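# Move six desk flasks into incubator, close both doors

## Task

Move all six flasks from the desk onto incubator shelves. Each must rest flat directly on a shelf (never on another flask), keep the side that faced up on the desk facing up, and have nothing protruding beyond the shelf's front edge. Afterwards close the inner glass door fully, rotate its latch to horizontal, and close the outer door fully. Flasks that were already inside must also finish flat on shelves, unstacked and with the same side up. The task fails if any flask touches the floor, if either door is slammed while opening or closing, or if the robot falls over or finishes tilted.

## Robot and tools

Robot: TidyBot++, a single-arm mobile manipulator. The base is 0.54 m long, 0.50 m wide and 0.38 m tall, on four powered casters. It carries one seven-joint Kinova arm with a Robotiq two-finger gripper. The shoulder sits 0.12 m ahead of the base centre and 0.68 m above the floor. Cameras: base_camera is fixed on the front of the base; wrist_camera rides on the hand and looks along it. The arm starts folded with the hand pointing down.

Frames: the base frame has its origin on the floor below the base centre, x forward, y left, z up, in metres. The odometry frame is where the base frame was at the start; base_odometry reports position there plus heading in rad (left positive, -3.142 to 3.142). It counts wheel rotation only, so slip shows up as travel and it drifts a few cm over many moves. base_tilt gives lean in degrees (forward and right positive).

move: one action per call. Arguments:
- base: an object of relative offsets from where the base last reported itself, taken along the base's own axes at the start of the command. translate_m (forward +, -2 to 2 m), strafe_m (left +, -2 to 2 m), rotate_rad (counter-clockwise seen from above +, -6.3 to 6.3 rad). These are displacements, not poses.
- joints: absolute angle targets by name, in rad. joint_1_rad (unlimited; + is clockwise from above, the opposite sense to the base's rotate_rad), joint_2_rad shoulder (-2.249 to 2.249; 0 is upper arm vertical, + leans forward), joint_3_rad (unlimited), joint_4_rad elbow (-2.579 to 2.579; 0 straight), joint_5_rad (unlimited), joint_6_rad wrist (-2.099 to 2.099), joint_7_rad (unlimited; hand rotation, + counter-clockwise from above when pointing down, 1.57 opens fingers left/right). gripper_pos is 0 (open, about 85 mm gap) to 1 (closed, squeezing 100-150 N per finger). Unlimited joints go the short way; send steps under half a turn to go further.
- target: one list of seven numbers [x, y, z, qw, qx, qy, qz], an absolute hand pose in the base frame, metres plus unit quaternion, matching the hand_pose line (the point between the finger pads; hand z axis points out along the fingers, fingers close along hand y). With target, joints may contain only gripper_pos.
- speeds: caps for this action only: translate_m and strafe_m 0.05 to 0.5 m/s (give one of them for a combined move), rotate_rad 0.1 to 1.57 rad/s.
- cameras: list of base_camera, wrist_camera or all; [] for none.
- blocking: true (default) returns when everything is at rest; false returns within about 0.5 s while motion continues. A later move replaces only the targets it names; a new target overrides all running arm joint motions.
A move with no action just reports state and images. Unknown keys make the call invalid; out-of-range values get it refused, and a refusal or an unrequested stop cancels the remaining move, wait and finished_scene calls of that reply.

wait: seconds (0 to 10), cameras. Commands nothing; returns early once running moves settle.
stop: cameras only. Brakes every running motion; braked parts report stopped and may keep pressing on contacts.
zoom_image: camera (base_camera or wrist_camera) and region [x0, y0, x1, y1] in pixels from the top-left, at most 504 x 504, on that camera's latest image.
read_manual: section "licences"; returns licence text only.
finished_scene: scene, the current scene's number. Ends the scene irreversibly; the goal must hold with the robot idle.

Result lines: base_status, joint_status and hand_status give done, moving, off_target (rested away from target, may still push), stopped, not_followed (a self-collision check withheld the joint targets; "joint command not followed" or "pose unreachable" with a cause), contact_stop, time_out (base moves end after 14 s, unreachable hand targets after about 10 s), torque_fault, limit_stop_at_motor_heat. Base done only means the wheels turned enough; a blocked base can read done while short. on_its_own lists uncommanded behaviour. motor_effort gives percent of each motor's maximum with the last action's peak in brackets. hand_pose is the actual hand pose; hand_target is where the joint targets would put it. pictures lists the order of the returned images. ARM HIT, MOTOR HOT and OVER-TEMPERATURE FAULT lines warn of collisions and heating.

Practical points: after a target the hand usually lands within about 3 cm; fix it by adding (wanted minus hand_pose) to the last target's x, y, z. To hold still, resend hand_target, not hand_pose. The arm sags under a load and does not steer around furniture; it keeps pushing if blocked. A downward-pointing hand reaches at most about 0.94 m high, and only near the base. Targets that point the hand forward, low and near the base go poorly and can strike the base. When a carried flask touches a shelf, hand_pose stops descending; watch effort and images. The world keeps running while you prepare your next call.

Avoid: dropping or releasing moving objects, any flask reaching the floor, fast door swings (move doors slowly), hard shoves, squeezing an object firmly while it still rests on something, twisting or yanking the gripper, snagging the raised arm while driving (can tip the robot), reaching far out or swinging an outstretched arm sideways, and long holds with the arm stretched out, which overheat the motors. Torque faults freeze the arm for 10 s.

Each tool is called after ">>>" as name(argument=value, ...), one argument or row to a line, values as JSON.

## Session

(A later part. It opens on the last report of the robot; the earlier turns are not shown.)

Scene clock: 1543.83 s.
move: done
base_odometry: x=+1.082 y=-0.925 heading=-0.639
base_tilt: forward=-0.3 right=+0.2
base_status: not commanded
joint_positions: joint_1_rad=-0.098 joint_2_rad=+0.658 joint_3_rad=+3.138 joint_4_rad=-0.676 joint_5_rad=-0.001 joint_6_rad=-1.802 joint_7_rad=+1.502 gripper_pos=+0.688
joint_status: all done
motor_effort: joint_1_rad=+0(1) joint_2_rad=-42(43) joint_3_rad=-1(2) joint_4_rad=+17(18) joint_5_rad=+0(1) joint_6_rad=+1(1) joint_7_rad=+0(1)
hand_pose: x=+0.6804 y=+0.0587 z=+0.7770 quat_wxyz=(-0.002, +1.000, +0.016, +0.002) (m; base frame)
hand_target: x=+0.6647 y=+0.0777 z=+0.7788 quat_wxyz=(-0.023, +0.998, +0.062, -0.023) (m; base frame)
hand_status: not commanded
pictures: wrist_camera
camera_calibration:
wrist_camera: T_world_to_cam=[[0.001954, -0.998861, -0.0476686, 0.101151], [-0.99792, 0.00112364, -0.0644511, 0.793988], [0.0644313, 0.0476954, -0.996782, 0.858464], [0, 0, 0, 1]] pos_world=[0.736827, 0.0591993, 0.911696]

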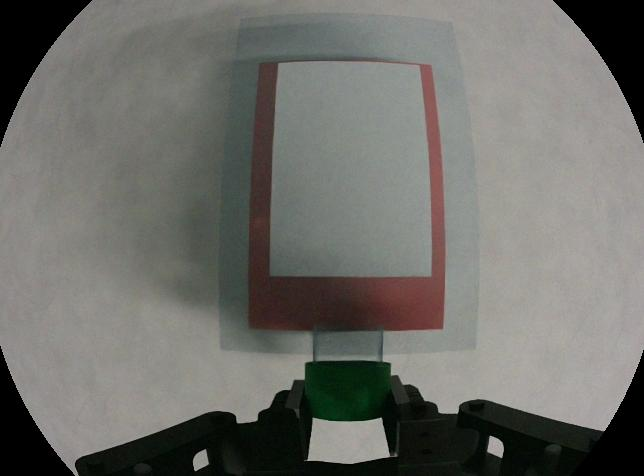

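>>> move(
  joints={"joint_2_rad": 0.65, "joint_4_rad": -0.79, "joint_6_rad": -1.635},
  cameras=["wrist_camera"],
)

Scene clock: 1548.53 s.
move: done
base_odometry: x=+1.082 y=-0.925 heading=-0.639
base_tilt: forward=-0.2 right=+0.3
base_status: not commanded
joint_positions: joint_1_rad=-0.098 joint_2_rad=+0.658 joint_3_rad=+3.138 joint_4_rad=-0.769 joint_5_rad=-0.001 joint_6_rad=-1.698 joint_7_rad=+1.502 gripper_pos=+0.688
joint_status: all done
motor_effort: joint_1_rad=+0(1) joint_2_rad=-43(45) joint_3_rad=-1(2) joint_4_rad=+18(18) joint_5_rad=+0(1) joint_6_rad=+0(2) joint_7_rad=+0(1)
hand_pose: x=+0.6894 y=+0.0597 z=+0.7487 quat_wxyz=(-0.003, +1.000, +0.017, +0.008) (m; base frame)
hand_target: x=+0.7004 y=+0.0824 z=+0.7476 quat_wxyz=(-0.027, +0.997, +0.058, +0.032) (m; base frame)
hand_status: not commanded
pictures: wrist_camera
camera_calibration:
wrist_camera: T_world_to_cam=[[0.00269876, -0.998803, -0.0488329, 0.10119], [-0.997095, 0.00102979, -0.0761673, 0.809334], [0.0761264, 0.0488966, -0.995899, 0.820862], [0, 0, 0, 1]] pos_world=[0.74422, 0.0600984, 0.884081]

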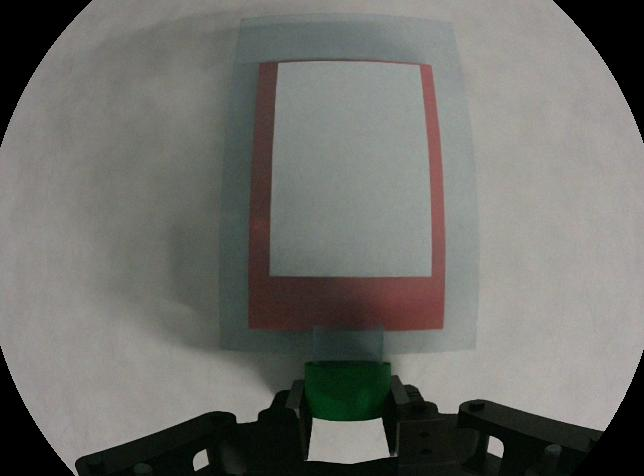

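>>> move(
  joints={"joint_2_rad": 0.643, "joint_4_rad": -0.805, "joint_6_rad": -1.615},
  cameras=[],
)

>>> move(
  joints={"gripper_pos": 0.35},
  cameras=["wrist_camera"],
)

Scene clock: 1551.90 s.
move: done
base_odometry: x=+1.082 y=-0.925 heading=-0.639
base_tilt: forward=-0.2 right=+0.2
base_status: not commanded
joint_positions: joint_1_rad=-0.098 joint_2_rad=+0.655 joint_3_rad=+3.138 joint_4_rad=-0.782 joint_5_rad=-0.001 joint_6_rad=-1.681 joint_7_rad=+1.502 gripper_pos=+0.688
joint_status: all done
motor_effort: joint_1_rad=+0(0) joint_2_rad=-41(43) joint_3_rad=-1(2) joint_4_rad=+17(18) joint_5_rad=+0(1) joint_6_rad=+1(2) joint_7_rad=+0(1)
hand_pose: x=+0.6909 y=+0.0598 z=+0.7463 quat_wxyz=(-0.003, +1.000, +0.017, +0.011) (m; base frame)
hand_target: x=+0.7021 y=+0.0826 z=+0.7471 quat_wxyz=(-0.027, +0.997, +0.058, +0.038) (m; base frame)
hand_status: not commanded
pictures: none
No camera images: "cameras" was empty.

Scene clock: 1552.77 s.
move: done
base_odometry: x=+1.082 y=-0.925 heading=-0.639
base_tilt: forward=-0.3 right=+0.3
base_status: not commanded
joint_positions: joint_1_rad=-0.098 joint_2_rad=+0.655 joint_3_rad=+3.138 joint_4_rad=-0.782 joint_5_rad=-0.001 joint_6_rad=-1.681 joint_7_rad=+1.502 gripper_pos=+0.350
joint_status: all done
motor_effort: joint_1_rad=-1(1) joint_2_rad=-42(42) joint_3_rad=-1(2) joint_4_rad=+18(18) joint_5_rad=+0(1) joint_6_rad=+1(1) joint_7_rad=+0(1)
hand_pose: x=+0.6909 y=+0.0598 z=+0.7463 quat_wxyz=(-0.003, +1.000, +0.017, +0.011) (m; base frame)
hand_target: x=+0.7021 y=+0.0826 z=+0.7471 quat_wxyz=(-0.027, +0.997, +0.058, +0.038) (m; base frame)
hand_status: not commanded
pictures: wrist_camera
camera_calibration:
wrist_camera: T_world_to_cam=[[0.0029579, -0.998774, -0.0494209, 0.101409], [-0.996585, 0.00113423, -0.082569, 0.815028], [0.0825238, 0.0494963, -0.995359, 0.81344], [0, 0, 0, 1]] pos_world=[0.744816, 0.0600981, 0.881973]

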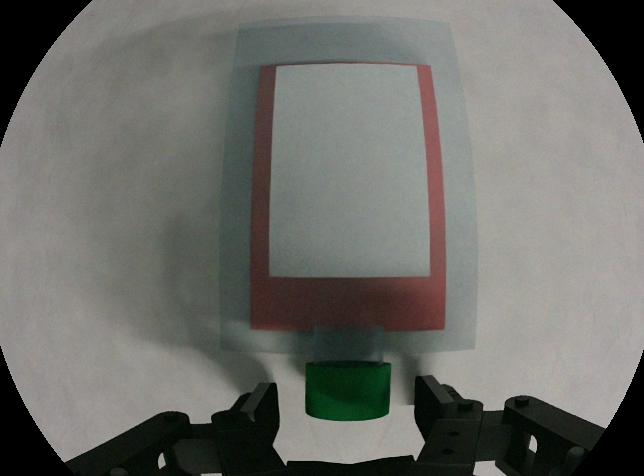

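>>> move(
  joints={"joint_2_rad": 0.719, "joint_4_rad": -0.43, "joint_6_rad": -2.03},
  cameras=[],
)

>>> move(
  base={"translate_m": -0.22},
  cameras=[],
)

>>> move(
  joints={"joint_1_rad": 0.0, "joint_2_rad": 0.03, "joint_4_rad": -2.05, "joint_6_rad": -0.05, "joint_7_rad": 1.65, "gripper_pos": 0.25},
  cameras=["wrist_camera"],
)

Scene clock: 1566.83 s.
move: done
base_odometry: x=+1.082 y=-0.925 heading=-0.639
base_tilt: forward=-0.4 right=+0.2
base_status: not commanded
joint_positions: joint_1_rad=-0.098 joint_2_rad=+0.702 joint_3_rad=+3.138 joint_4_rad=-0.448 joint_5_rad=-0.001 joint_6_rad=-1.956 joint_7_rad=+1.502 gripper_pos=+0.350
joint_status: all done
motor_effort: joint_1_rad=+0(1) joint_2_rad=-42(44) joint_3_rad=-1(2) joint_4_rad=+16(19) joint_5_rad=+0(1) joint_6_rad=+0(2) joint_7_rad=+0(1)
hand_pose: x=+0.6856 y=+0.0590 z=+0.8204 quat_wxyz=(-0.003, +1.000, +0.017, +0.018) (m; base frame)
hand_target: x=+0.6660 y=+0.0769 z=+0.8164 quat_wxyz=(-0.022, +0.997, +0.066, -0.020) (m; base frame)
hand_status: not commanded
pictures: none
No camera images: "cameras" was empty.

Scene clock: 1568.43 s.
move: done
base_odometry: x=+0.905 y=-0.794 heading=-0.639
base_tilt: forward=-0.3 right=+0.3
base_status: done
joint_positions: joint_1_rad=-0.100 joint_2_rad=+0.711 joint_3_rad=+3.138 joint_4_rad=-0.446 joint_5_rad=-0.002 joint_6_rad=-1.966 joint_7_rad=+1.502 gripper_pos=+0.350
joint_status: not commanded
motor_effort: joint_1_rad=+0(2) joint_2_rad=-42(45) joint_3_rad=-2(2) joint_4_rad=+17(17) joint_5_rad=+0(1) joint_6_rad=+0(2) joint_7_rad=+0(1)
hand_pose: x=+0.6838 y=+0.0601 z=+0.8158 quat_wxyz=(-0.003, +1.000, +0.018, +0.009) (m; base frame)
hand_target: x=+0.6660 y=+0.0769 z=+0.8164 quat_wxyz=(-0.022, +0.997, +0.066, -0.020) (m; base frame)
hand_status: not commanded
pictures: none
No camera images: "cameras" was empty.

Scene clock: 1571.73 s.
move: done
base_odometry: x=+0.905 y=-0.794 heading=-0.639
base_tilt: forward=-0.4 right=+0.1
base_status: not commanded
joint_positions: joint_1_rad=-0.022 joint_2_rad=+0.045 joint_3_rad=+3.138 joint_4_rad=-2.022 joint_5_rad=-0.002 joint_6_rad=-0.123 joint_7_rad=+1.581 gripper_pos=+0.250
joint_status: all done
motor_effort: joint_1_rad=+0(2) joint_2_rad=-22(43) joint_3_rad=-1(2) joint_4_rad=+20(23) joint_5_rad=+1(1) joint_6_rad=+7(8) joint_7_rad=+0(1)
hand_pose: x=+0.6677 y=+0.0158 z=+0.7720 quat_wxyz=(-0.004, +0.889, +0.016, +0.458) (m; base frame)
hand_target: x=+0.6700 y=+0.0021 z=+0.7841 quat_wxyz=(+0.006, +0.875, +0.013, +0.485) (m; base frame)
hand_status: not commanded
pictures: wrist_camera
camera_calibration:
wrist_camera: T_world_to_cam=[[0.0486698, -0.997852, -0.0438478, 0.0239934], [-0.530562, 0.0113662, -0.84757, 1.07342], [0.846248, 0.064515, -0.528869, -0.0272475], [0, 0, 0, 1]] pos_world=[0.591407, 0.013499, 0.896442]

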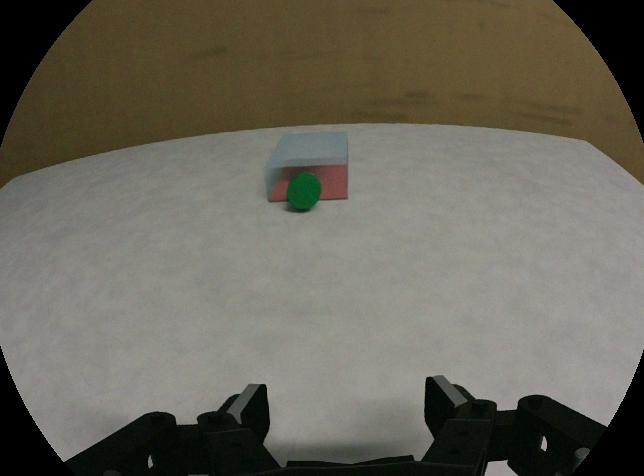

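>>> move(
  base={"translate_m": 0.19, "strafe_m": 0.042},
  speeds={"translate_m": 0.15},
  cameras=["wrist_camera"],
)

Scene clock: 1579.00 s.
move: done
base_odometry: x=+1.083 y=-0.873 heading=-0.639
base_tilt: forward=-0.3 right=+0.1
base_status: done
joint_positions: joint_1_rad=-0.020 joint_2_rad=+0.037 joint_3_rad=+3.138 joint_4_rad=-2.025 joint_5_rad=-0.002 joint_6_rad=-0.118 joint_7_rad=+1.581 gripper_pos=+0.250
joint_status: not commanded
motor_effort: joint_1_rad=-1(1) joint_2_rad=-22(25) joint_3_rad=-1(2) joint_4_rad=+19(21) joint_5_rad=+0(1) joint_6_rad=+8(8) joint_7_rad=+0(1)
hand_pose: x=+0.6667 y=+0.0144 z=+0.7760 quat_wxyz=(-0.004, +0.886, +0.015, +0.463) (m; base frame)
hand_target: x=+0.6700 y=+0.0021 z=+0.7841 quat_wxyz=(+0.006, +0.875, +0.013, +0.485) (m; base frame)
hand_status: not commanded
pictures: wrist_camera
camera_calibration:
wrist_camera: T_world_to_cam=[[0.0469204, -0.997961, -0.0432761, 0.0235719], [-0.52197, 0.0124433, -0.852873, 1.0747], [0.851672, 0.062606, -0.520322, -0.0343472], [0, 0, 0, 1]] pos_world=[0.589108, 0.0123014, 0.899731]

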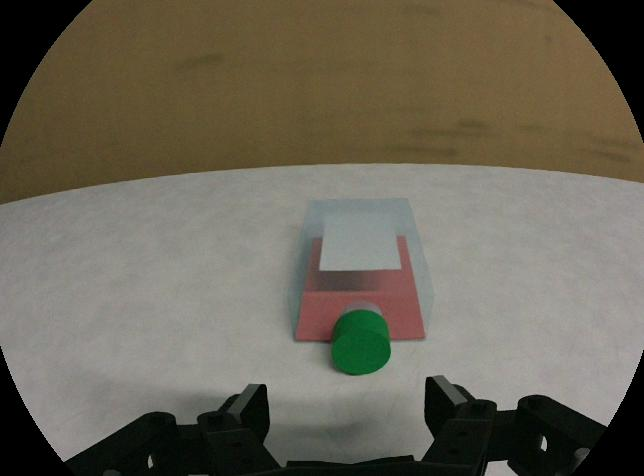

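>>> move(
  base={"translate_m": 0.05},
  speeds={"translate_m": 0.1},
  joints={"joint_1_rad": 0.03},
  cameras=[],
)

>>> move(
  joints={"joint_2_rad": 0.155, "joint_4_rad": -2.16, "joint_6_rad": 0.28},
  cameras=["wrist_camera"],
)

Scene clock: 1590.07 s.
move: done
base_odometry: x=+1.123 y=-0.903 heading=-0.638
base_tilt: forward=-0.4 right=+0.2
base_status: done
joint_positions: joint_1_rad=+0.013 joint_2_rad=+0.033 joint_3_rad=+3.138 joint_4_rad=-2.027 joint_5_rad=-0.002 joint_6_rad=-0.116 joint_7_rad=+1.582 gripper_pos=+0.250
joint_status: all done
motor_effort: joint_1_rad=-1(1) joint_2_rad=-22(25) joint_3_rad=-1(3) joint_4_rad=+19(21) joint_5_rad=+0(1) joint_6_rad=+8(8) joint_7_rad=+0(1)
hand_pose: x=+0.6662 y=-0.0036 z=+0.7771 quat_wxyz=(+0.004, +0.886, +0.000, +0.464) (m; base frame)
hand_target: x=+0.6698 y=-0.0144 z=+0.7841 quat_wxyz=(+0.013, +0.875, +0.000, +0.484) (m; base frame)
hand_status: not commanded
pictures: none
No camera images: "cameras" was empty.

Scene clock: 1591.47 s.
move: done
base_odometry: x=+1.123 y=-0.903 heading=-0.638
base_tilt: forward=-0.3 right=+0.2
base_status: not commanded
joint_positions: joint_1_rad=+0.013 joint_2_rad=+0.145 joint_3_rad=+3.138 joint_4_rad=-2.134 joint_5_rad=-0.002 joint_6_rad=+0.207 joint_7_rad=+1.583 gripper_pos=+0.250
joint_status: all done
motor_effort: joint_1_rad=+0(1) joint_2_rad=-24(26) joint_3_rad=-1(2) joint_4_rad=+18(20) joint_5_rad=+0(1) joint_6_rad=+8(9) joint_7_rad=+0(1)
hand_pose: x=+0.6916 y=-0.0040 z=+0.7443 quat_wxyz=(+0.005, +0.860, +0.000, +0.510) (m; base frame)
hand_target: x=+0.6932 y=-0.0202 z=+0.7452 quat_wxyz=(+0.022, +0.851, -0.003, +0.525) (m; base frame)
hand_status: not commanded
pictures: wrist_camera
camera_calibration:
wrist_camera: T_world_to_cam=[[0.0188929, -0.999053, -0.0391943, 0.0189455], [-0.426241, 0.0274123, -0.904194, 1.0328], [0.904412, 0.0337891, -0.425319, -0.178178], [0, 0, 0, 1]] pos_world=[0.601012, -0.00336348, 0.858814]

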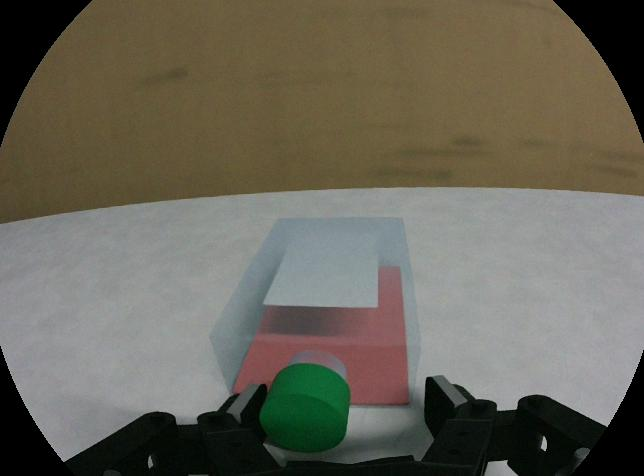

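>>> move(
  joints={"joint_1_rad": -0.033},
  cameras=["wrist_camera"],
)

>>> move(
  joints={"gripper_pos": 0.95},
  cameras=[],
)

>>> move(
  joints={"joint_2_rad": -0.25, "joint_4_rad": -2.1, "joint_6_rad": -0.26},
  cameras=["wrist_camera"],
)

Scene clock: 1596.43 s.
move: done
base_odometry: x=+1.123 y=-0.903 heading=-0.638
base_tilt: forward=-0.4 right=+0.1
base_status: not commanded
joint_positions: joint_1_rad=-0.021 joint_2_rad=+0.145 joint_3_rad=+3.138 joint_4_rad=-2.134 joint_5_rad=-0.002 joint_6_rad=+0.209 joint_7_rad=+1.583 gripper_pos=+0.250
joint_status: all done
motor_effort: joint_1_rad=+0(2) joint_2_rad=-24(25) joint_3_rad=-1(2) joint_4_rad=+17(19) joint_5_rad=+1(1) joint_6_rad=+8(8) joint_7_rad=+0(1)
hand_pose: x=+0.6917 y=+0.0154 z=+0.7448 quat_wxyz=(-0.004, +0.860, +0.015, +0.511) (m; base frame)
hand_target: x=+0.6933 y=+0.0160 z=+0.7452 quat_wxyz=(+0.005, +0.851, +0.024, +0.525) (m; base frame)
hand_status: not commanded
pictures: wrist_camera
camera_calibration:
wrist_camera: T_world_to_cam=[[0.053022, -0.997828, -0.0390913, 0.0146949], [-0.425143, 0.0128651, -0.905035, 1.03295], [0.903572, 0.0646061, -0.423537, -0.179961], [0, 0, 0, 1]] pos_world=[0.60098, 0.0130006, 0.859212]

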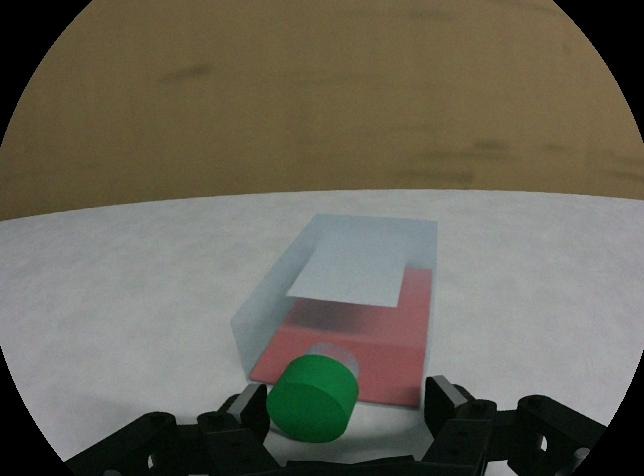

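Scene clock: 1597.37 s.
move: done
base_odometry: x=+1.123 y=-0.903 heading=-0.638
base_tilt: forward=-0.3 right=+0.3
base_status: not commanded
joint_positions: joint_1_rad=-0.021 joint_2_rad=+0.145 joint_3_rad=+3.138 joint_4_rad=-2.134 joint_5_rad=-0.002 joint_6_rad=+0.213 joint_7_rad=+1.583 gripper_pos=+0.950
joint_status: all done
motor_effort: joint_1_rad=+0(1) joint_2_rad=-24(25) joint_3_rad=-1(2) joint_4_rad=+18(19) joint_5_rad=+1(1) joint_6_rad=+8(8) joint_7_rad=+1(1)
hand_pose: x=+0.6921 y=+0.0155 z=+0.7456 quat_wxyz=(-0.004, +0.859, +0.015, +0.512) (m; base frame)
hand_target: x=+0.6933 y=+0.0160 z=+0.7452 quat_wxyz=(+0.005, +0.851, +0.024, +0.525) (m; base frame)
hand_status: not commanded
pictures: none
No camera images: "cameras" was empty.

Scene clock: 1599.27 s.
move: done
base_odometry: x=+1.123 y=-0.903 heading=-0.638
base_tilt: forward=-0.3 right=+0.2
base_status: not commanded
joint_positions: joint_1_rad=-0.021 joint_2_rad=-0.242 joint_3_rad=+3.138 joint_4_rad=-2.116 joint_5_rad=-0.002 joint_6_rad=-0.187 joint_7_rad=+1.583 gripper_pos=+0.950
joint_status: all done
motor_effort: joint_1_rad=-1(1) joint_2_rad=-13(27) joint_3_rad=+0(1) joint_4_rad=+21(22) joint_5_rad=+0(1) joint_6_rad=+8(9) joint_7_rad=+0(1)
hand_pose: x=+0.5926 y=+0.0133 z=+0.8496 quat_wxyz=(-0.003, +0.858, +0.016, +0.514) (m; base frame)
hand_target: x=+0.5838 y=+0.0207 z=+0.8432 quat_wxyz=(-0.006, +0.869, +0.031, +0.493) (m; base frame)
hand_status: not commanded
pictures: wrist_camera
camera_calibration:
wrist_camera: T_world_to_cam=[[0.0538025, -0.997841, -0.0376663, 0.0203017], [-0.417848, 0.0117618, -0.908441, 1.08422], [0.906923, 0.0646151, -0.416313, -0.0540722], [0, 0, 0, 1]] pos_world=[0.500987, 0.0109994, 0.963206]

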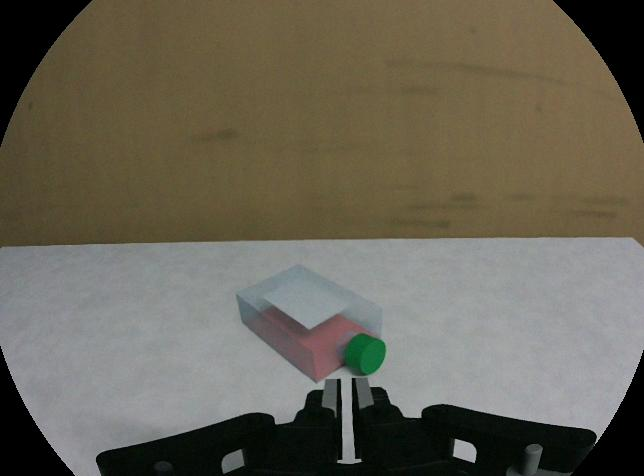

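>>> move(
  base={"translate_m": -0.15},
  cameras=[],
)

>>> move(
  joints={"joint_1_rad": 0.0, "joint_2_rad": 0.73, "joint_4_rad": -0.42, "joint_6_rad": -2.03, "joint_7_rad": 2.48, "gripper_pos": 0.3},
  cameras=[],
)

>>> move(
  base={"translate_m": 0.19},
  speeds={"translate_m": 0.15},
  cameras=["wrist_camera"],
)

Scene clock: 1620.33 s.
move: done
base_odometry: x=+1.002 y=-0.813 heading=-0.638
base_tilt: forward=-0.3 right=+0.2
base_status: done
joint_positions: joint_1_rad=-0.021 joint_2_rad=-0.250 joint_3_rad=+3.138 joint_4_rad=-2.114 joint_5_rad=-0.002 joint_6_rad=-0.193 joint_7_rad=+1.583 gripper_pos=+0.950
joint_status: not commanded
motor_effort: joint_1_rad=-1(3) joint_2_rad=-13(16) joint_3_rad=+0(4) joint_4_rad=+21(23) joint_5_rad=+1(1) joint_6_rad=+8(8) joint_7_rad=+0(1)
hand_pose: x=+0.5909 y=+0.0132 z=+0.8535 quat_wxyz=(-0.003, +0.856, +0.015, +0.516) (m; base frame)
hand_target: x=+0.5838 y=+0.0207 z=+0.8432 quat_wxyz=(-0.006, +0.869, +0.031, +0.493) (m; base frame)
hand_status: not commanded
pictures: none
No camera images: "cameras" was empty.

Scene clock: 1623.60 s.
move: done
base_odometry: x=+1.002 y=-0.813 heading=-0.638
base_tilt: forward=-0.3 right=+0.2
base_status: not commanded
joint_positions: joint_1_rad=-0.021 joint_2_rad=+0.716 joint_3_rad=+3.138 joint_4_rad=-0.439 joint_5_rad=-0.002 joint_6_rad=-1.957 joint_7_rad=+2.410 gripper_pos=+0.300
joint_status: all done
motor_effort: joint_1_rad=+0(1) joint_2_rad=-42(44) joint_3_rad=-1(2) joint_4_rad=+15(23) joint_5_rad=+0(1) joint_6_rad=+1(9) joint_7_rad=+0(1)
hand_pose: x=+0.6917 y=+0.0152 z=+0.8152 quat_wxyz=(+0.004, +0.908, +0.419, +0.014) (m; base frame)
hand_target: x=+0.6744 y=+0.0153 z=+0.8130 quat_wxyz=(-0.029, +0.893, +0.448, -0.007) (m; base frame)
hand_status: not commanded
pictures: none
No camera images: "cameras" was empty.

Scene clock: 1625.53 s.
move: done
base_odometry: x=+1.155 y=-0.926 heading=-0.638
base_tilt: forward=-0.3 right=+0.2
base_status: done
joint_positions: joint_1_rad=-0.018 joint_2_rad=+0.727 joint_3_rad=+3.138 joint_4_rad=-0.438 joint_5_rad=-0.002 joint_6_rad=-1.964 joint_7_rad=+2.411 gripper_pos=+0.300
joint_status: not commanded
motor_effort: joint_1_rad=+0(2) joint_2_rad=-42(46) joint_3_rad=-1(2) joint_4_rad=+16(17) joint_5_rad=+0(1) joint_6_rad=+1(1) joint_7_rad=+0(1)
hand_pose: x=+0.6913 y=+0.0135 z=+0.8092 quat_wxyz=(+0.001, +0.909, +0.418, +0.007) (m; base frame)
hand_target: x=+0.6744 y=+0.0153 z=+0.8130 quat_wxyz=(-0.029, +0.893, +0.448, -0.007) (m; base frame)
hand_status: not commanded
pictures: wrist_camera
camera_calibration:
wrist_camera: T_world_to_cam=[[0.738238, -0.673544, -0.0366457, -0.464721], [-0.674207, -0.735078, -0.0714528, 0.598765], [0.0211891, 0.077456, -0.996771, 0.921433], [0, 0, 0, 1]] pos_world=[0.727242, 0.0557584, 0.944211]

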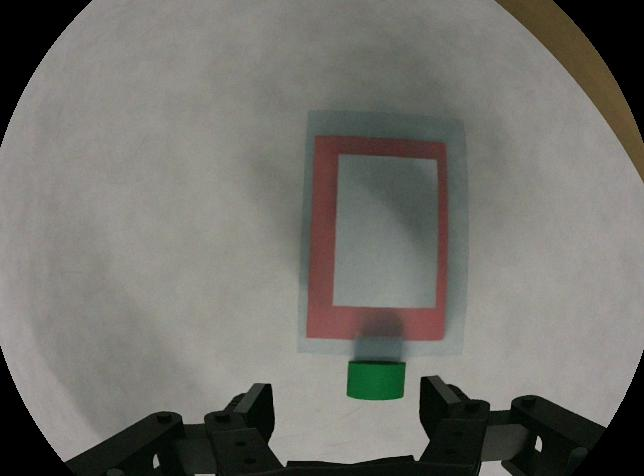

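>>> move(
  base={"translate_m": 0.009, "strafe_m": -0.022},
  cameras=[],
)

>>> move(
  joints={"joint_2_rad": 0.66, "joint_4_rad": -0.74, "joint_6_rad": -1.69},
  cameras=["wrist_camera"],
)

Scene clock: 1632.20 s.
move: done
base_odometry: x=+1.149 y=-0.949 heading=-0.638
base_tilt: forward=-0.3 right=+0.2
base_status: done
joint_positions: joint_1_rad=+0.001 joint_2_rad=+0.717 joint_3_rad=+3.138 joint_4_rad=-0.432 joint_5_rad=-0.002 joint_6_rad=-1.965 joint_7_rad=+2.411 gripper_pos=+0.300
joint_status: not commanded
motor_effort: joint_1_rad=-1(4) joint_2_rad=-39(45) joint_3_rad=-1(2) joint_4_rad=+16(18) joint_5_rad=+0(1) joint_6_rad=+1(1) joint_7_rad=+0(1)
hand_pose: x=+0.6909 y=+0.0026 z=+0.8166 quat_wxyz=(+0.004, +0.912, +0.409, +0.014) (m; base frame)
hand_target: x=+0.6744 y=+0.0153 z=+0.8130 quat_wxyz=(-0.029, +0.893, +0.448, -0.007) (m; base frame)
hand_status: not commanded
pictures: none
No camera images: "cameras" was empty.

Scene clock: 1633.83 s.
move: done
base_odometry: x=+1.149 y=-0.949 heading=-0.638
base_tilt: forward=-0.3 right=+0.2
base_status: not commanded
joint_positions: joint_1_rad=+0.001 joint_2_rad=+0.676 joint_3_rad=+3.138 joint_4_rad=-0.713 joint_5_rad=-0.002 joint_6_rad=-1.762 joint_7_rad=+2.411 gripper_pos=+0.300
joint_status: all done
motor_effort: joint_1_rad=+0(2) joint_2_rad=-42(44) joint_3_rad=-1(2) joint_4_rad=+17(18) joint_5_rad=+0(1) joint_6_rad=+0(1) joint_7_rad=+0(1)
hand_pose: x=+0.6884 y=+0.0028 z=+0.7556 quat_wxyz=(-0.004, +0.913, +0.409, -0.004) (m; base frame)
hand_target: x=+0.7028 y=+0.0168 z=+0.7572 quat_wxyz=(-0.011, +0.896, +0.442, +0.034) (m; base frame)
hand_status: not commanded
pictures: wrist_camera
camera_calibration:
wrist_camera: T_world_to_cam=[[0.72419, -0.68754, -0.0532627, -0.449485], [-0.6896, -0.722004, -0.0562253, 0.584223], [0.000201213, 0.0774478, -0.996996, 0.883541], [0, 0, 0, 1]] pos_world=[0.728215, 0.0443444, 0.889794]

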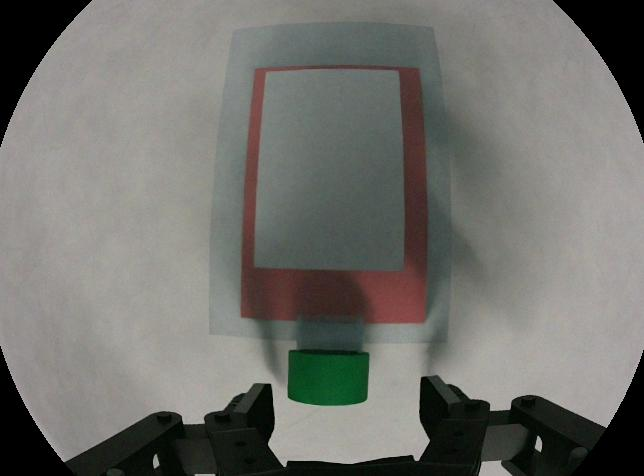

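>>> move(
  joints={"joint_2_rad": 0.65, "joint_4_rad": -0.81, "joint_6_rad": -1.61},
  cameras=["wrist_camera"],
)

>>> move(
  joints={"gripper_pos": 0.95},
  cameras=["wrist_camera"],
)

Scene clock: 1637.73 s.
move: done
base_odometry: x=+1.149 y=-0.949 heading=-0.638
base_tilt: forward=-0.3 right=+0.2
base_status: not commanded
joint_positions: joint_1_rad=+0.001 joint_2_rad=+0.664 joint_3_rad=+3.138 joint_4_rad=-0.784 joint_5_rad=-0.002 joint_6_rad=-1.682 joint_7_rad=+2.412 gripper_pos=+0.300
joint_status: all done
motor_effort: joint_1_rad=-1(1) joint_2_rad=-42(43) joint_3_rad=-1(2) joint_4_rad=+17(18) joint_5_rad=+0(1) joint_6_rad=+1(1) joint_7_rad=+0(0)
hand_pose: x=+0.6940 y=+0.0029 z=+0.7407 quat_wxyz=(+0.001, +0.913, +0.409, +0.007) (m; base frame)
hand_target: x=+0.7083 y=+0.0169 z=+0.7414 quat_wxyz=(-0.007, +0.897, +0.440, +0.043) (m; base frame)
hand_status: not commanded
pictures: wrist_camera
camera_calibration:
wrist_camera: T_world_to_cam=[[0.725126, -0.687606, -0.037282, -0.46678], [-0.688258, -0.721942, -0.0714166, 0.597541], [0.0221911, 0.0774457, -0.99675, 0.853311], [0, 0, 0, 1]] pos_world=[0.730801, 0.0443443, 0.87581]

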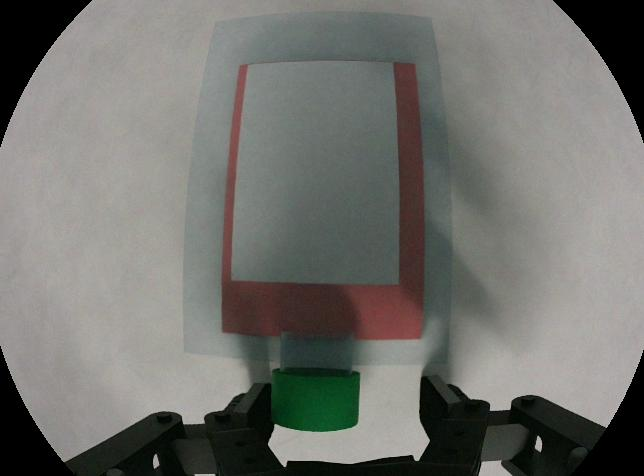

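Scene clock: 1638.63 s.
move: off_target
base_odometry: x=+1.149 y=-0.949 heading=-0.638
base_tilt: forward=-0.3 right=+0.2
base_status: not commanded
joint_positions: joint_1_rad=+0.001 joint_2_rad=+0.654 joint_3_rad=+3.138 joint_4_rad=-0.785 joint_5_rad=-0.002 joint_6_rad=-1.679 joint_7_rad=+2.412 gripper_pos=+0.687
joint_status: gripper_pos off_target (ended at +0.687, target +0.950)
motor_effort: joint_1_rad=+0(1) joint_2_rad=-41(43) joint_3_rad=-2(2) joint_4_rad=+17(17) joint_5_rad=+0(1) joint_6_rad=+1(1) joint_7_rad=+0(1)
hand_pose: x=+0.6938 y=+0.0029 z=+0.7457 quat_wxyz=(+0.003, +0.912, +0.409, +0.011) (m; base frame)
hand_target: x=+0.7083 y=+0.0169 z=+0.7414 quat_wxyz=(-0.007, +0.897, +0.440, +0.043) (m; base frame)
hand_status: not commanded
pictures: wrist_camera
camera_calibration:
wrist_camera: T_world_to_cam=[[0.725478, -0.68761, -0.0295745, -0.472465], [-0.687464, -0.721938, -0.0787332, 0.602682], [0.0327868, 0.0774506, -0.996457, 0.850653], [0, 0, 0, 1]] pos_world=[0.729195, 0.0443443, 0.881117]

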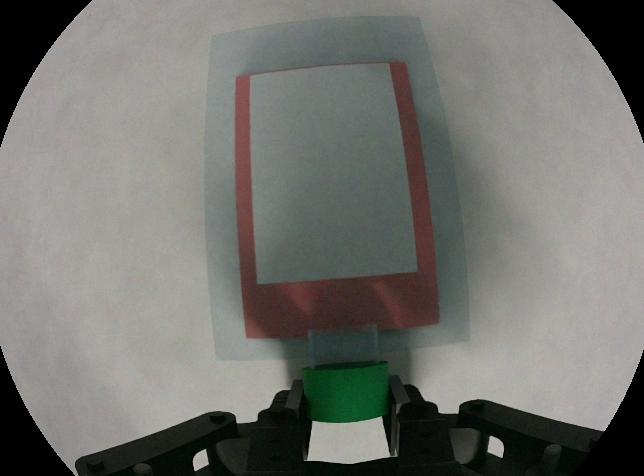

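>>> move(
  joints={"joint_2_rad": 0.668, "joint_4_rad": -0.66, "joint_6_rad": -1.87},
  cameras=[],
)

>>> move(
  joints={"joint_7_rad": 1.47},
  cameras=[],
)

>>> move(
  joints={"joint_2_rad": 0.65, "joint_4_rad": -0.79, "joint_6_rad": -1.635},
  cameras=["wrist_camera"],
)

>>> move(
  joints={"joint_2_rad": 0.643, "joint_4_rad": -0.807, "joint_6_rad": -1.613},
  cameras=["wrist_camera"],
)

Scene clock: 1645.17 s.
move: done
base_odometry: x=+1.149 y=-0.949 heading=-0.638
base_tilt: forward=-0.3 right=+0.3
base_status: not commanded
joint_positions: joint_1_rad=+0.001 joint_2_rad=+0.663 joint_3_rad=+3.138 joint_4_rad=-0.677 joint_5_rad=-0.002 joint_6_rad=-1.805 joint_7_rad=+2.412 gripper_pos=+0.687
joint_status: all done
motor_effort: joint_1_rad=+0(1) joint_2_rad=-42(44) joint_3_rad=-2(2) joint_4_rad=+17(19) joint_5_rad=+0(1) joint_6_rad=+1(1) joint_7_rad=+0(1)
hand_pose: x=+0.6828 y=+0.0028 z=+0.7739 quat_wxyz=(-0.003, +0.912, +0.409, -0.001) (m; base frame)
hand_target: x=+0.6671 y=+0.0162 z=+0.7773 quat_wxyz=(-0.034, +0.895, +0.445, -0.015) (m; base frame)
hand_status: not commanded
pictures: none
No camera images: "cameras" was empty.

Scene clock: 1646.83 s.
move: done
base_odometry: x=+1.149 y=-0.949 heading=-0.638
base_tilt: forward=-0.4 right=+0.2
base_status: not commanded
joint_positions: joint_1_rad=+0.001 joint_2_rad=+0.663 joint_3_rad=+3.138 joint_4_rad=-0.677 joint_5_rad=-0.002 joint_6_rad=-1.805 joint_7_rad=+1.535 gripper_pos=+0.687
joint_status: all done
motor_effort: joint_1_rad=+0(1) joint_2_rad=-42(43) joint_3_rad=-2(2) joint_4_rad=+17(18) joint_5_rad=+0(1) joint_6_rad=+1(1) joint_7_rad=+0(1)
hand_pose: x=+0.6828 y=+0.0028 z=+0.7739 quat_wxyz=(-0.002, +1.000, -0.017, -0.002) (m; base frame)
hand_target: x=+0.6671 y=+0.0162 z=+0.7773 quat_wxyz=(-0.023, +0.998, -0.044, -0.029) (m; base frame)
hand_status: not commanded
pictures: none
No camera images: "cameras" was empty.

Scene clock: 1647.83 s.
move: done
base_odometry: x=+1.149 y=-0.949 heading=-0.638
base_tilt: forward=-0.3 right=+0.2
base_status: not commanded
joint_positions: joint_1_rad=+0.001 joint_2_rad=+0.660 joint_3_rad=+3.138 joint_4_rad=-0.768 joint_5_rad=-0.002 joint_6_rad=-1.697 joint_7_rad=+1.535 gripper_pos=+0.687
joint_status: all done
motor_effort: joint_1_rad=+0(1) joint_2_rad=-42(45) joint_3_rad=-1(2) joint_4_rad=+17(19) joint_5_rad=+0(1) joint_6_rad=+0(1) joint_7_rad=+0(1)
hand_pose: x=+0.6932 y=+0.0029 z=+0.7479 quat_wxyz=(-0.002, +1.000, -0.017, +0.008) (m; base frame)
hand_target: x=+0.7060 y=+0.0169 z=+0.7476 quat_wxyz=(-0.027, +0.998, -0.048, +0.032) (m; base frame)
hand_status: not commanded
pictures: wrist_camera
camera_calibration:
wrist_camera: T_world_to_cam=[[-0.0638303, -0.996777, -0.0485962, 0.0903332], [-0.994815, 0.067417, -0.0761459, 0.811284], [0.0791767, 0.0434838, -0.995912, 0.82037], [0, 0, 0, 1]] pos_world=[0.747889, -0.000325149, 0.883182]

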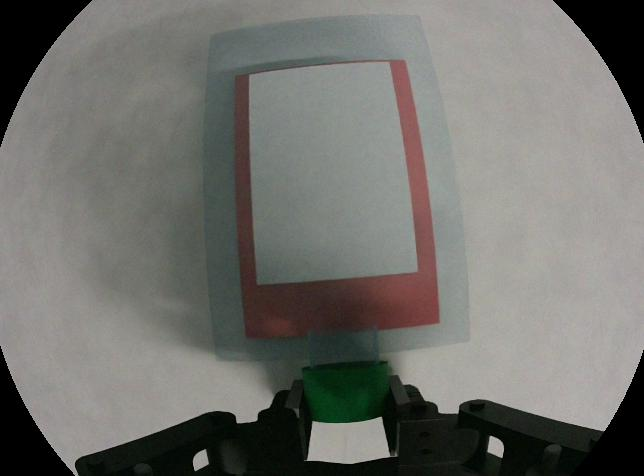

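Scene clock: 1648.40 s.
move: done
base_odometry: x=+1.149 y=-0.949 heading=-0.638
base_tilt: forward=-0.2 right=+0.1
base_status: not commanded
joint_positions: joint_1_rad=+0.001 joint_2_rad=+0.655 joint_3_rad=+3.138 joint_4_rad=-0.783 joint_5_rad=-0.002 joint_6_rad=-1.679 joint_7_rad=+1.535 gripper_pos=+0.687
joint_status: all done
motor_effort: joint_1_rad=+0(1) joint_2_rad=-42(43) joint_3_rad=-2(2) joint_4_rad=+17(18) joint_5_rad=+0(1) joint_6_rad=+1(1) joint_7_rad=+0(1)
hand_pose: x=+0.6946 y=+0.0029 z=+0.7463 quat_wxyz=(-0.002, +1.000, -0.017, +0.013) (m; base frame)
hand_target: x=+0.7078 y=+0.0169 z=+0.7465 quat_wxyz=(-0.027, +0.998, -0.048, +0.038) (m; base frame)
hand_status: not commanded
pictures: wrist_camera
camera_calibration:
wrist_camera: T_world_to_cam=[[-0.0635101, -0.99677, -0.0491507, 0.0905413], [-0.994114, 0.0675186, -0.0847228, 0.818435], [0.0877678, 0.0434806, -0.995192, 0.812186], [0, 0, 0, 1]] pos_world=[0.748084, -0.000325028, 0.882071]

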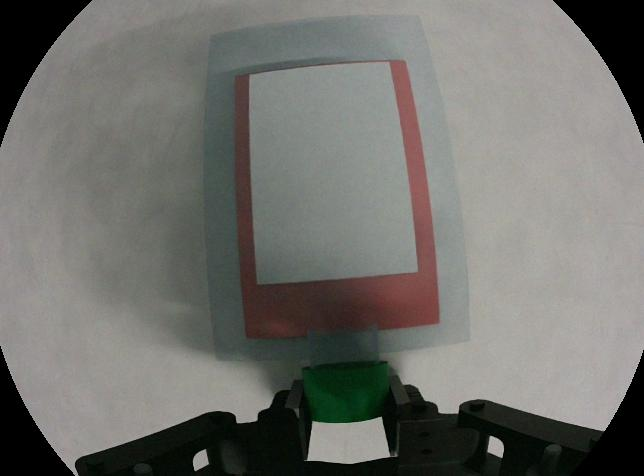

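>>> move(
  joints={"gripper_pos": 0.35},
  cameras=[],
)

>>> move(
  joints={"joint_2_rad": 0.719, "joint_4_rad": -0.43, "joint_6_rad": -2.03},
  cameras=[],
)

>>> move(
  base={"translate_m": -0.2},
  cameras=[],
)

>>> move(
  joints={"joint_1_rad": 0.0, "joint_2_rad": -0.05, "joint_4_rad": -2.05, "joint_6_rad": -0.0, "joint_7_rad": 1.65, "gripper_pos": 0.15},
  cameras=["wrist_camera"],
)

>>> move(
  base={"translate_m": 0.2},
  speeds={"translate_m": 0.15},
  cameras=["wrist_camera"],
)

Scene clock: 1655.87 s.
move: done
base_odometry: x=+1.149 y=-0.949 heading=-0.638
base_tilt: forward=-0.2 right=+0.2
base_status: not commanded
joint_positions: joint_1_rad=+0.001 joint_2_rad=+0.655 joint_3_rad=+3.138 joint_4_rad=-0.783 joint_5_rad=-0.002 joint_6_rad=-1.679 joint_7_rad=+1.535 gripper_pos=+0.350
joint_status: all done
motor_effort: joint_1_rad=-1(1) joint_2_rad=-42(42) joint_3_rad=-1(2) joint_4_rad=+18(18) joint_5_rad=+1(1) joint_6_rad=+1(1) joint_7_rad=+0(1)
hand_pose: x=+0.6946 y=+0.0029 z=+0.7463 quat_wxyz=(-0.002, +1.000, -0.017, +0.013) (m; base frame)
hand_target: x=+0.7078 y=+0.0169 z=+0.7465 quat_wxyz=(-0.027, +0.998, -0.048, +0.038) (m; base frame)
hand_status: not commanded
pictures: none
No camera images: "cameras" was empty.

Scene clock: 1657.40 s.
move: done
base_odometry: x=+1.149 y=-0.949 heading=-0.638
base_tilt: forward=-0.3 right=+0.2
base_status: not commanded
joint_positions: joint_1_rad=+0.001 joint_2_rad=+0.702 joint_3_rad=+3.138 joint_4_rad=-0.448 joint_5_rad=-0.002 joint_6_rad=-1.956 joint_7_rad=+1.535 gripper_pos=+0.350
joint_status: all done
motor_effort: joint_1_rad=+0(1) joint_2_rad=-42(44) joint_3_rad=-2(2) joint_4_rad=+17(18) joint_5_rad=+0(1) joint_6_rad=+0(2) joint_7_rad=+0(1)
hand_pose: x=+0.6887 y=+0.0026 z=+0.8204 quat_wxyz=(-0.002, +1.000, -0.017, +0.018) (m; base frame)
hand_target: x=+0.6711 y=+0.0153 z=+0.8164 quat_wxyz=(-0.022, +0.999, -0.040, -0.020) (m; base frame)
hand_status: not commanded
pictures: none
No camera images: "cameras" was empty.

Scene clock: 1658.93 s.
move: done
base_odometry: x=+0.989 y=-0.830 heading=-0.638
base_tilt: forward=-0.3 right=+0.3
base_status: done
joint_positions: joint_1_rad=+0.001 joint_2_rad=+0.711 joint_3_rad=+3.138 joint_4_rad=-0.446 joint_5_rad=-0.002 joint_6_rad=-1.966 joint_7_rad=+1.535 gripper_pos=+0.350
joint_status: not commanded
motor_effort: joint_1_rad=+0(2) joint_2_rad=-42(46) joint_3_rad=-1(2) joint_4_rad=+16(17) joint_5_rad=+0(1) joint_6_rad=+1(2) joint_7_rad=+0(1)
hand_pose: x=+0.6870 y=+0.0028 z=+0.8158 quat_wxyz=(-0.002, +1.000, -0.016, +0.009) (m; base frame)
hand_target: x=+0.6711 y=+0.0153 z=+0.8164 quat_wxyz=(-0.022, +0.999, -0.040, -0.020) (m; base frame)
hand_status: not commanded
pictures: none
No camera images: "cameras" was empty.

Scene clock: 1662.23 s.
move: done
base_odometry: x=+0.989 y=-0.830 heading=-0.638
base_tilt: forward=-0.3 right=+0.2
base_status: not commanded
joint_positions: joint_1_rad=+0.001 joint_2_rad=-0.035 joint_3_rad=+3.138 joint_4_rad=-2.021 joint_5_rad=-0.002 joint_6_rad=-0.073 joint_7_rad=+1.581 gripper_pos=+0.150
joint_status: all done
motor_effort: joint_1_rad=+0(2) joint_2_rad=-20(43) joint_3_rad=-1(2) joint_4_rad=+21(22) joint_5_rad=+1(1) joint_6_rad=+8(9) joint_7_rad=+1(1)
hand_pose: x=+0.6666 y=+0.0030 z=+0.8295 quat_wxyz=(+0.001, +0.857, +0.005, +0.515) (m; base frame)
hand_target: x=+0.6669 y=+0.0013 z=+0.8417 quat_wxyz=(+0.008, +0.841, +0.012, +0.540) (m; base frame)
hand_status: not commanded
pictures: wrist_camera
camera_calibration:
wrist_camera: T_world_to_cam=[[0.0305181, -0.998699, -0.0408443, 0.0232979], [-0.415289, 0.0245002, -0.90936, 1.09602], [0.909178, 0.0447141, -0.414001, -0.132196], [0, 0, 0, 1]] pos_world=[0.574642, 0.00232592, 0.942897]

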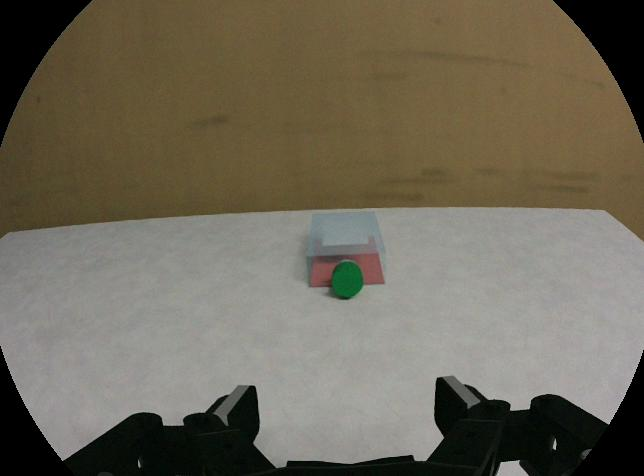

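Scene clock: 1664.20 s.
move: done
base_odometry: x=+1.150 y=-0.949 heading=-0.637
base_tilt: forward=-0.3 right=+0.2
base_status: done
joint_positions: joint_1_rad=+0.001 joint_2_rad=-0.045 joint_3_rad=+3.138 joint_4_rad=-2.025 joint_5_rad=-0.002 joint_6_rad=-0.068 joint_7_rad=+1.581 gripper_pos=+0.150
joint_status: not commanded
motor_effort: joint_1_rad=+0(1) joint_2_rad=-20(23) joint_3_rad=-1(1) joint_4_rad=+21(22) joint_5_rad=+0(1) joint_6_rad=+8(8) joint_7_rad=+0(1)
hand_pose: x=+0.6648 y=+0.0030 z=+0.8341 quat_wxyz=(+0.001, +0.854, +0.005, +0.520) (m; base frame)
hand_target: x=+0.6669 y=+0.0013 z=+0.8417 quat_wxyz=(+0.008, +0.841, +0.012, +0.540) (m; base frame)
hand_status: not commanded
pictures: wrist_camera
camera_calibration:
wrist_camera: T_world_to_cam=[[0.0311713, -0.998711, -0.0400508, 0.0225138], [-0.405228, 0.0240019, -0.913901, 1.09654], [0.913684, 0.0447171, -0.403957, -0.139985], [0, 0, 0, 1]] pos_world=[0.57155, 0.00242538, 0.946486]

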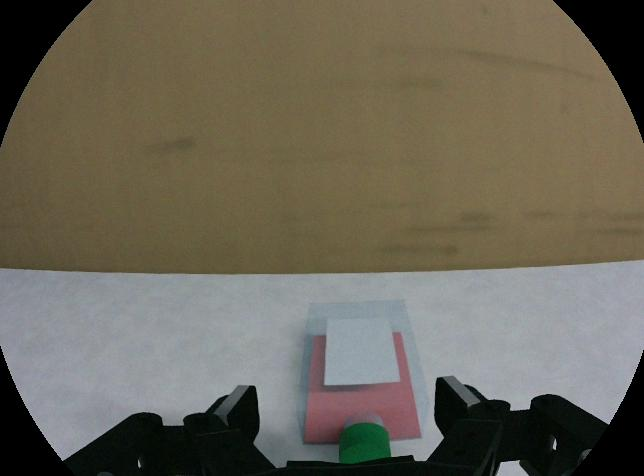

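>>> move(
  joints={"joint_1_rad": 0.025, "joint_2_rad": 0.1, "joint_4_rad": -2.11, "joint_6_rad": 0.19},
  cameras=["wrist_camera"],
)

Scene clock: 1679.20 s.
move: done
base_odometry: x=+1.150 y=-0.949 heading=-0.637
base_tilt: forward=-0.3 right=+0.2
base_status: not commanded
joint_positions: joint_1_rad=+0.005 joint_2_rad=+0.098 joint_3_rad=+3.138 joint_4_rad=-2.086 joint_5_rad=-0.002 joint_6_rad=+0.118 joint_7_rad=+1.582 gripper_pos=+0.150
joint_status: all done
motor_effort: joint_1_rad=+0(2) joint_2_rad=-24(26) joint_3_rad=-1(1) joint_4_rad=+19(21) joint_5_rad=+0(1) joint_6_rad=+8(9) joint_7_rad=+1(1)
hand_pose: x=+0.6910 y=+0.0004 z=+0.7714 quat_wxyz=(+0.003, +0.859, +0.003, +0.512) (m; base frame)
hand_target: x=+0.6935 y=-0.0160 z=+0.7777 quat_wxyz=(+0.019, +0.847, +0.000, +0.531) (m; base frame)
hand_status: not commanded
pictures: wrist_camera
camera_calibration:
wrist_camera: T_world_to_cam=[[0.0258154, -0.998836, -0.0407569, 0.0208332], [-0.422156, 0.0260641, -0.906148, 1.05566], [0.906156, 0.0405984, -0.420991, -0.170847], [0, 0, 0, 1]] pos_world=[0.599928, 0.000230389, 0.885506]

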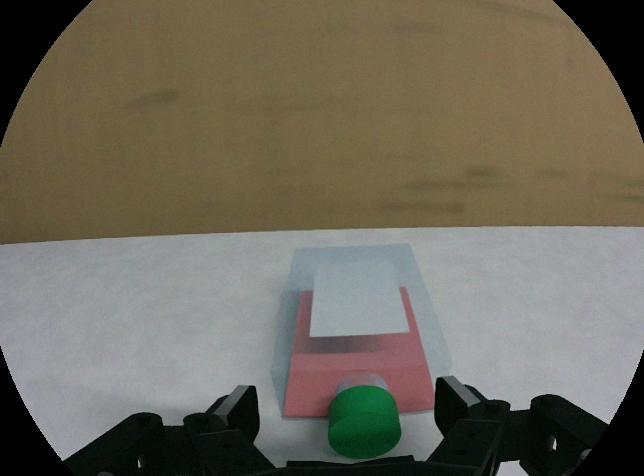

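>>> move(
  joints={"joint_1_rad": 0.037, "joint_2_rad": 0.152, "joint_4_rad": -2.155, "joint_6_rad": 0.28},
  cameras=["wrist_camera"],
)

Scene clock: 1683.03 s.
move: done
base_odometry: x=+1.150 y=-0.949 heading=-0.637
base_tilt: forward=-0.3 right=+0.2
base_status: not commanded
joint_positions: joint_1_rad=+0.016 joint_2_rad=+0.144 joint_3_rad=+3.138 joint_4_rad=-2.131 joint_5_rad=-0.002 joint_6_rad=+0.214 joint_7_rad=+1.582 gripper_pos=+0.150
joint_status: all done
motor_effort: joint_1_rad=+0(1) joint_2_rad=-24(26) joint_3_rad=-1(2) joint_4_rad=+18(20) joint_5_rad=+0(1) joint_6_rad=+8(9) joint_7_rad=+0(1)
hand_pose: x=+0.6936 y=-0.0064 z=+0.7480 quat_wxyz=(+0.006, +0.858, -0.002, +0.514) (m; base frame)
hand_target: x=+0.6946 y=-0.0243 z=+0.7494 quat_wxyz=(+0.024, +0.849, -0.006, +0.528) (m; base frame)
hand_status: not commanded
pictures: wrist_camera
camera_calibration:
wrist_camera: T_world_to_cam=[[0.0142453, -0.999074, -0.0406018, 0.0209577], [-0.41671, 0.0309797, -0.908511, 1.03372], [0.908928, 0.0298612, -0.415883, -0.188513], [0, 0, 0, 1]] pos_world=[0.601809, -0.00545687, 0.8616]

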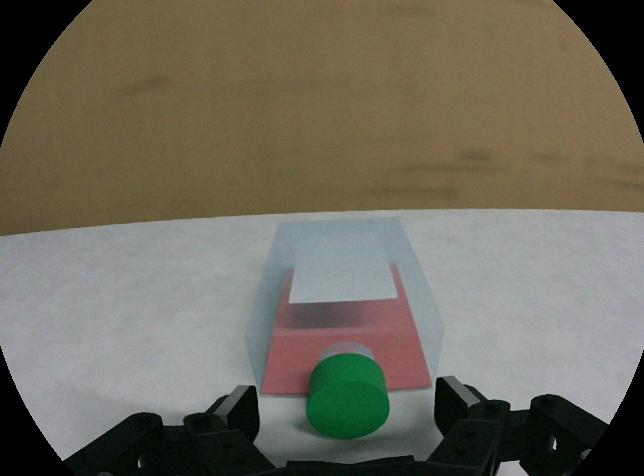

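>>> move(
  joints={"gripper_pos": 0.95},
  cameras=[],
)

>>> move(
  joints={"joint_2_rad": -0.25, "joint_4_rad": -2.1, "joint_6_rad": -0.26},
  cameras=["wrist_camera"],
)

Scene clock: 1692.40 s.
move: off_target
base_odometry: x=+1.150 y=-0.949 heading=-0.637
base_tilt: forward=-0.2 right=+0.2
base_status: not commanded
joint_positions: joint_1_rad=+0.016 joint_2_rad=+0.144 joint_3_rad=+3.138 joint_4_rad=-2.131 joint_5_rad=-0.002 joint_6_rad=+0.215 joint_7_rad=+1.582 gripper_pos=+0.687
joint_status: gripper_pos off_target (ended at +0.687, target +0.950)
motor_effort: joint_1_rad=+0(1) joint_2_rad=-24(25) joint_3_rad=-1(2) joint_4_rad=+18(19) joint_5_rad=+0(1) joint_6_rad=+8(8) joint_7_rad=+1(1)
hand_pose: x=+0.6937 y=-0.0064 z=+0.7483 quat_wxyz=(+0.006, +0.857, -0.002, +0.515) (m; base frame)
hand_target: x=+0.6946 y=-0.0243 z=+0.7494 quat_wxyz=(+0.024, +0.849, -0.006, +0.528) (m; base frame)
hand_status: not commanded
pictures: none
No camera images: "cameras" was empty.

Scene clock: 1694.30 s.
move: done
base_odometry: x=+1.150 y=-0.949 heading=-0.637
base_tilt: forward=-0.3 right=+0.1
base_status: not commanded
joint_positions: joint_1_rad=+0.016 joint_2_rad=-0.238 joint_3_rad=+3.138 joint_4_rad=-2.120 joint_5_rad=-0.002 joint_6_rad=-0.191 joint_7_rad=+1.582 gripper_pos=+0.687
joint_status: all done
motor_effort: joint_1_rad=+0(1) joint_2_rad=-13(27) joint_3_rad=+0(1) joint_4_rad=+21(23) joint_5_rad=+1(1) joint_6_rad=+8(10) joint_7_rad=+0(1)
hand_pose: x=+0.5919 y=-0.0046 z=+0.8449 quat_wxyz=(+0.006, +0.860, -0.002, +0.509) (m; base frame)
hand_target: x=+0.5841 y=-0.0119 z=+0.8432 quat_wxyz=(+0.011, +0.870, +0.001, +0.493) (m; base frame)
hand_status: not commanded
pictures: wrist_camera
camera_calibration:
wrist_camera: T_world_to_cam=[[0.0144415, -0.999092, -0.0400827, 0.0275642], [-0.427045, 0.0300841, -0.90373, 1.08137], [0.904115, 0.0301683, -0.426223, -0.0442483], [0, 0, 0, 1]] pos_world=[0.501402, -0.00365806, 0.959514]

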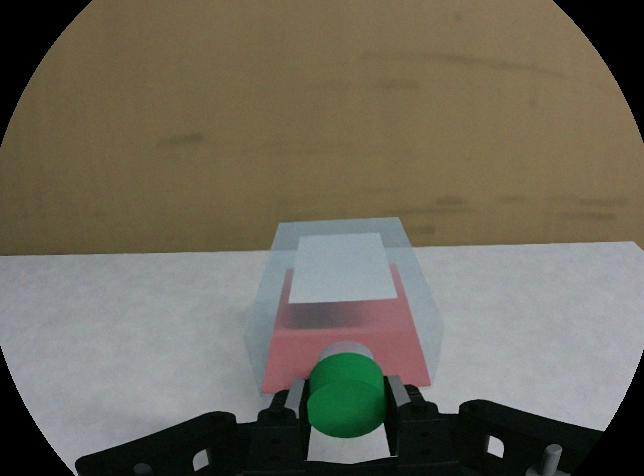

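>>> move(
  base={"translate_m": -0.5},
  speeds={"translate_m": 0.3},
  joints={"joint_1_rad": 0.0},
  cameras=[],
)

>>> move(
  base={"rotate_rad": -1.589},
  speeds={"rotate_rad": 0.8},
  cameras=[],
)

>>> move(
  base={"translate_m": 1.09, "strafe_m": -1.03},
  cameras=[],
)

>>> move(
  joints={"joint_2_rad": 0.29, "joint_4_rad": -2.33, "joint_6_rad": 0.62},
)

Scene clock: 1702.83 s.
move: done
base_odometry: x=+0.748 y=-0.651 heading=-0.637
base_tilt: forward=-0.4 right=+0.3
base_status: done
joint_positions: joint_1_rad=+0.006 joint_2_rad=-0.246 joint_3_rad=+3.138 joint_4_rad=-2.116 joint_5_rad=-0.002 joint_6_rad=-0.197 joint_7_rad=+1.582 gripper_pos=+0.687
joint_status: all done
motor_effort: joint_1_rad=+0(3) joint_2_rad=-13(18) joint_3_rad=-1(4) joint_4_rad=+22(23) joint_5_rad=+1(1) joint_6_rad=+9(9) joint_7_rad=+0(1)
hand_pose: x=+0.5904 y=+0.0005 z=+0.8489 quat_wxyz=(+0.003, +0.859, +0.003, +0.512) (m; base frame)
hand_target: x=+0.5842 y=+0.0053 z=+0.8432 quat_wxyz=(+0.002, +0.870, +0.017, +0.493) (m; base frame)
hand_status: not commanded
pictures: none
No camera images: "cameras" was empty.

Scene clock: 1705.70 s.
move: done
base_odometry: x=+0.748 y=-0.651 heading=-2.226
base_tilt: forward=-0.4 right=+0.2
base_status: done
joint_positions: joint_1_rad=+0.005 joint_2_rad=-0.246 joint_3_rad=+3.138 joint_4_rad=-2.116 joint_5_rad=-0.002 joint_6_rad=-0.197 joint_7_rad=+1.582 gripper_pos=+0.687
joint_status: not commanded
motor_effort: joint_1_rad=-1(2) joint_2_rad=-13(14) joint_3_rad=-1(3) joint_4_rad=+23(23) joint_5_rad=+1(1) joint_6_rad=+8(9) joint_7_rad=+0(1)
hand_pose: x=+0.5904 y=+0.0005 z=+0.8489 quat_wxyz=(+0.003, +0.859, +0.003, +0.512) (m; base frame)
hand_target: x=+0.5842 y=+0.0053 z=+0.8432 quat_wxyz=(+0.002, +0.870, +0.017, +0.493) (m; base frame)
hand_status: not commanded
pictures: none
No camera images: "cameras" was empty.

Scene clock: 1710.13 s.
move: done
base_odometry: x=-0.733 y=-0.889 heading=-2.225
base_tilt: forward=-0.3 right=+0.2
base_status: done
joint_positions: joint_1_rad=+0.005 joint_2_rad=-0.247 joint_3_rad=+3.139 joint_4_rad=-2.116 joint_5_rad=-0.002 joint_6_rad=-0.198 joint_7_rad=+1.582 gripper_pos=+0.687
joint_status: not commanded
motor_effort: joint_1_rad=-1(2) joint_2_rad=-13(16) joint_3_rad=+0(3) joint_4_rad=+22(23) joint_5_rad=+1(1) joint_6_rad=+9(9) joint_7_rad=+0(1)
hand_pose: x=+0.5903 y=+0.0004 z=+0.8490 quat_wxyz=(+0.003, +0.859, +0.003, +0.512) (m; base frame)
hand_target: x=+0.5842 y=+0.0053 z=+0.8432 quat_wxyz=(+0.002, +0.870, +0.017, +0.493) (m; base frame)
hand_status: not commanded
pictures: none
No camera images: "cameras" was empty.

Scene clock: 1712.27 s.
move: done
base_odometry: x=-0.733 y=-0.889 heading=-2.225
base_tilt: forward=-0.3 right=+0.2
base_status: not commanded
joint_positions: joint_1_rad=+0.005 joint_2_rad=+0.283 joint_3_rad=+3.139 joint_4_rad=-2.306 joint_5_rad=-0.002 joint_6_rad=+0.543 joint_7_rad=+1.582 gripper_pos=+0.687
joint_status: all done
motor_effort: joint_1_rad=-1(1) joint_2_rad=-26(29) joint_3_rad=-1(2) joint_4_rad=+14(23) joint_5_rad=+1(1) joint_6_rad=+9(10) joint_7_rad=+0(1)
hand_pose: x=+0.6784 y=-0.0005 z=+0.6760 quat_wxyz=(+0.003, +0.854, +0.002, +0.521) (m; base frame)
hand_target: x=+0.6788 y=-0.0077 z=+0.6828 quat_wxyz=(+0.023, +0.842, +0.008, +0.540) (m; base frame)
hand_status: not commanded
pictures: base_camera, wrist_camera
camera_calibration:
wrist_camera: T_world_to_cam=[[0.0249487, -0.998893, -0.0398808, 0.0164724], [-0.403046, 0.0264567, -0.914797, 0.956796], [0.91484, 0.0388968, -0.401939, -0.218309], [0, 0, 0, 1]] pos_world=[0.584939, -0.000368028, 0.788184]

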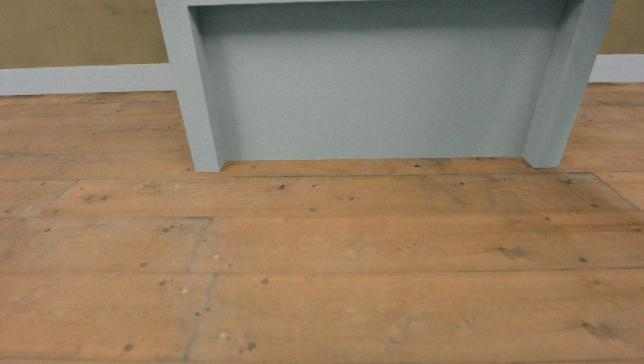

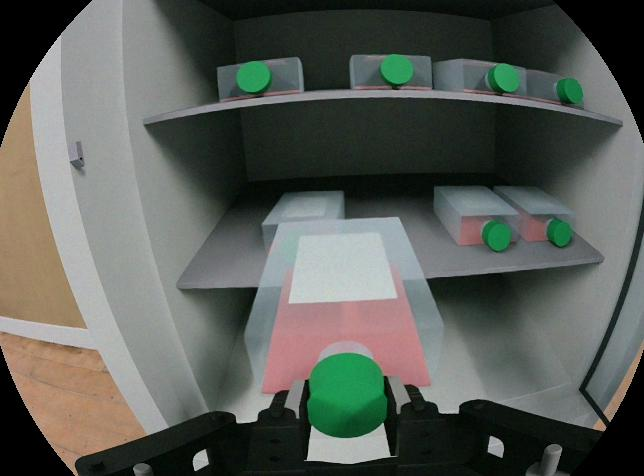

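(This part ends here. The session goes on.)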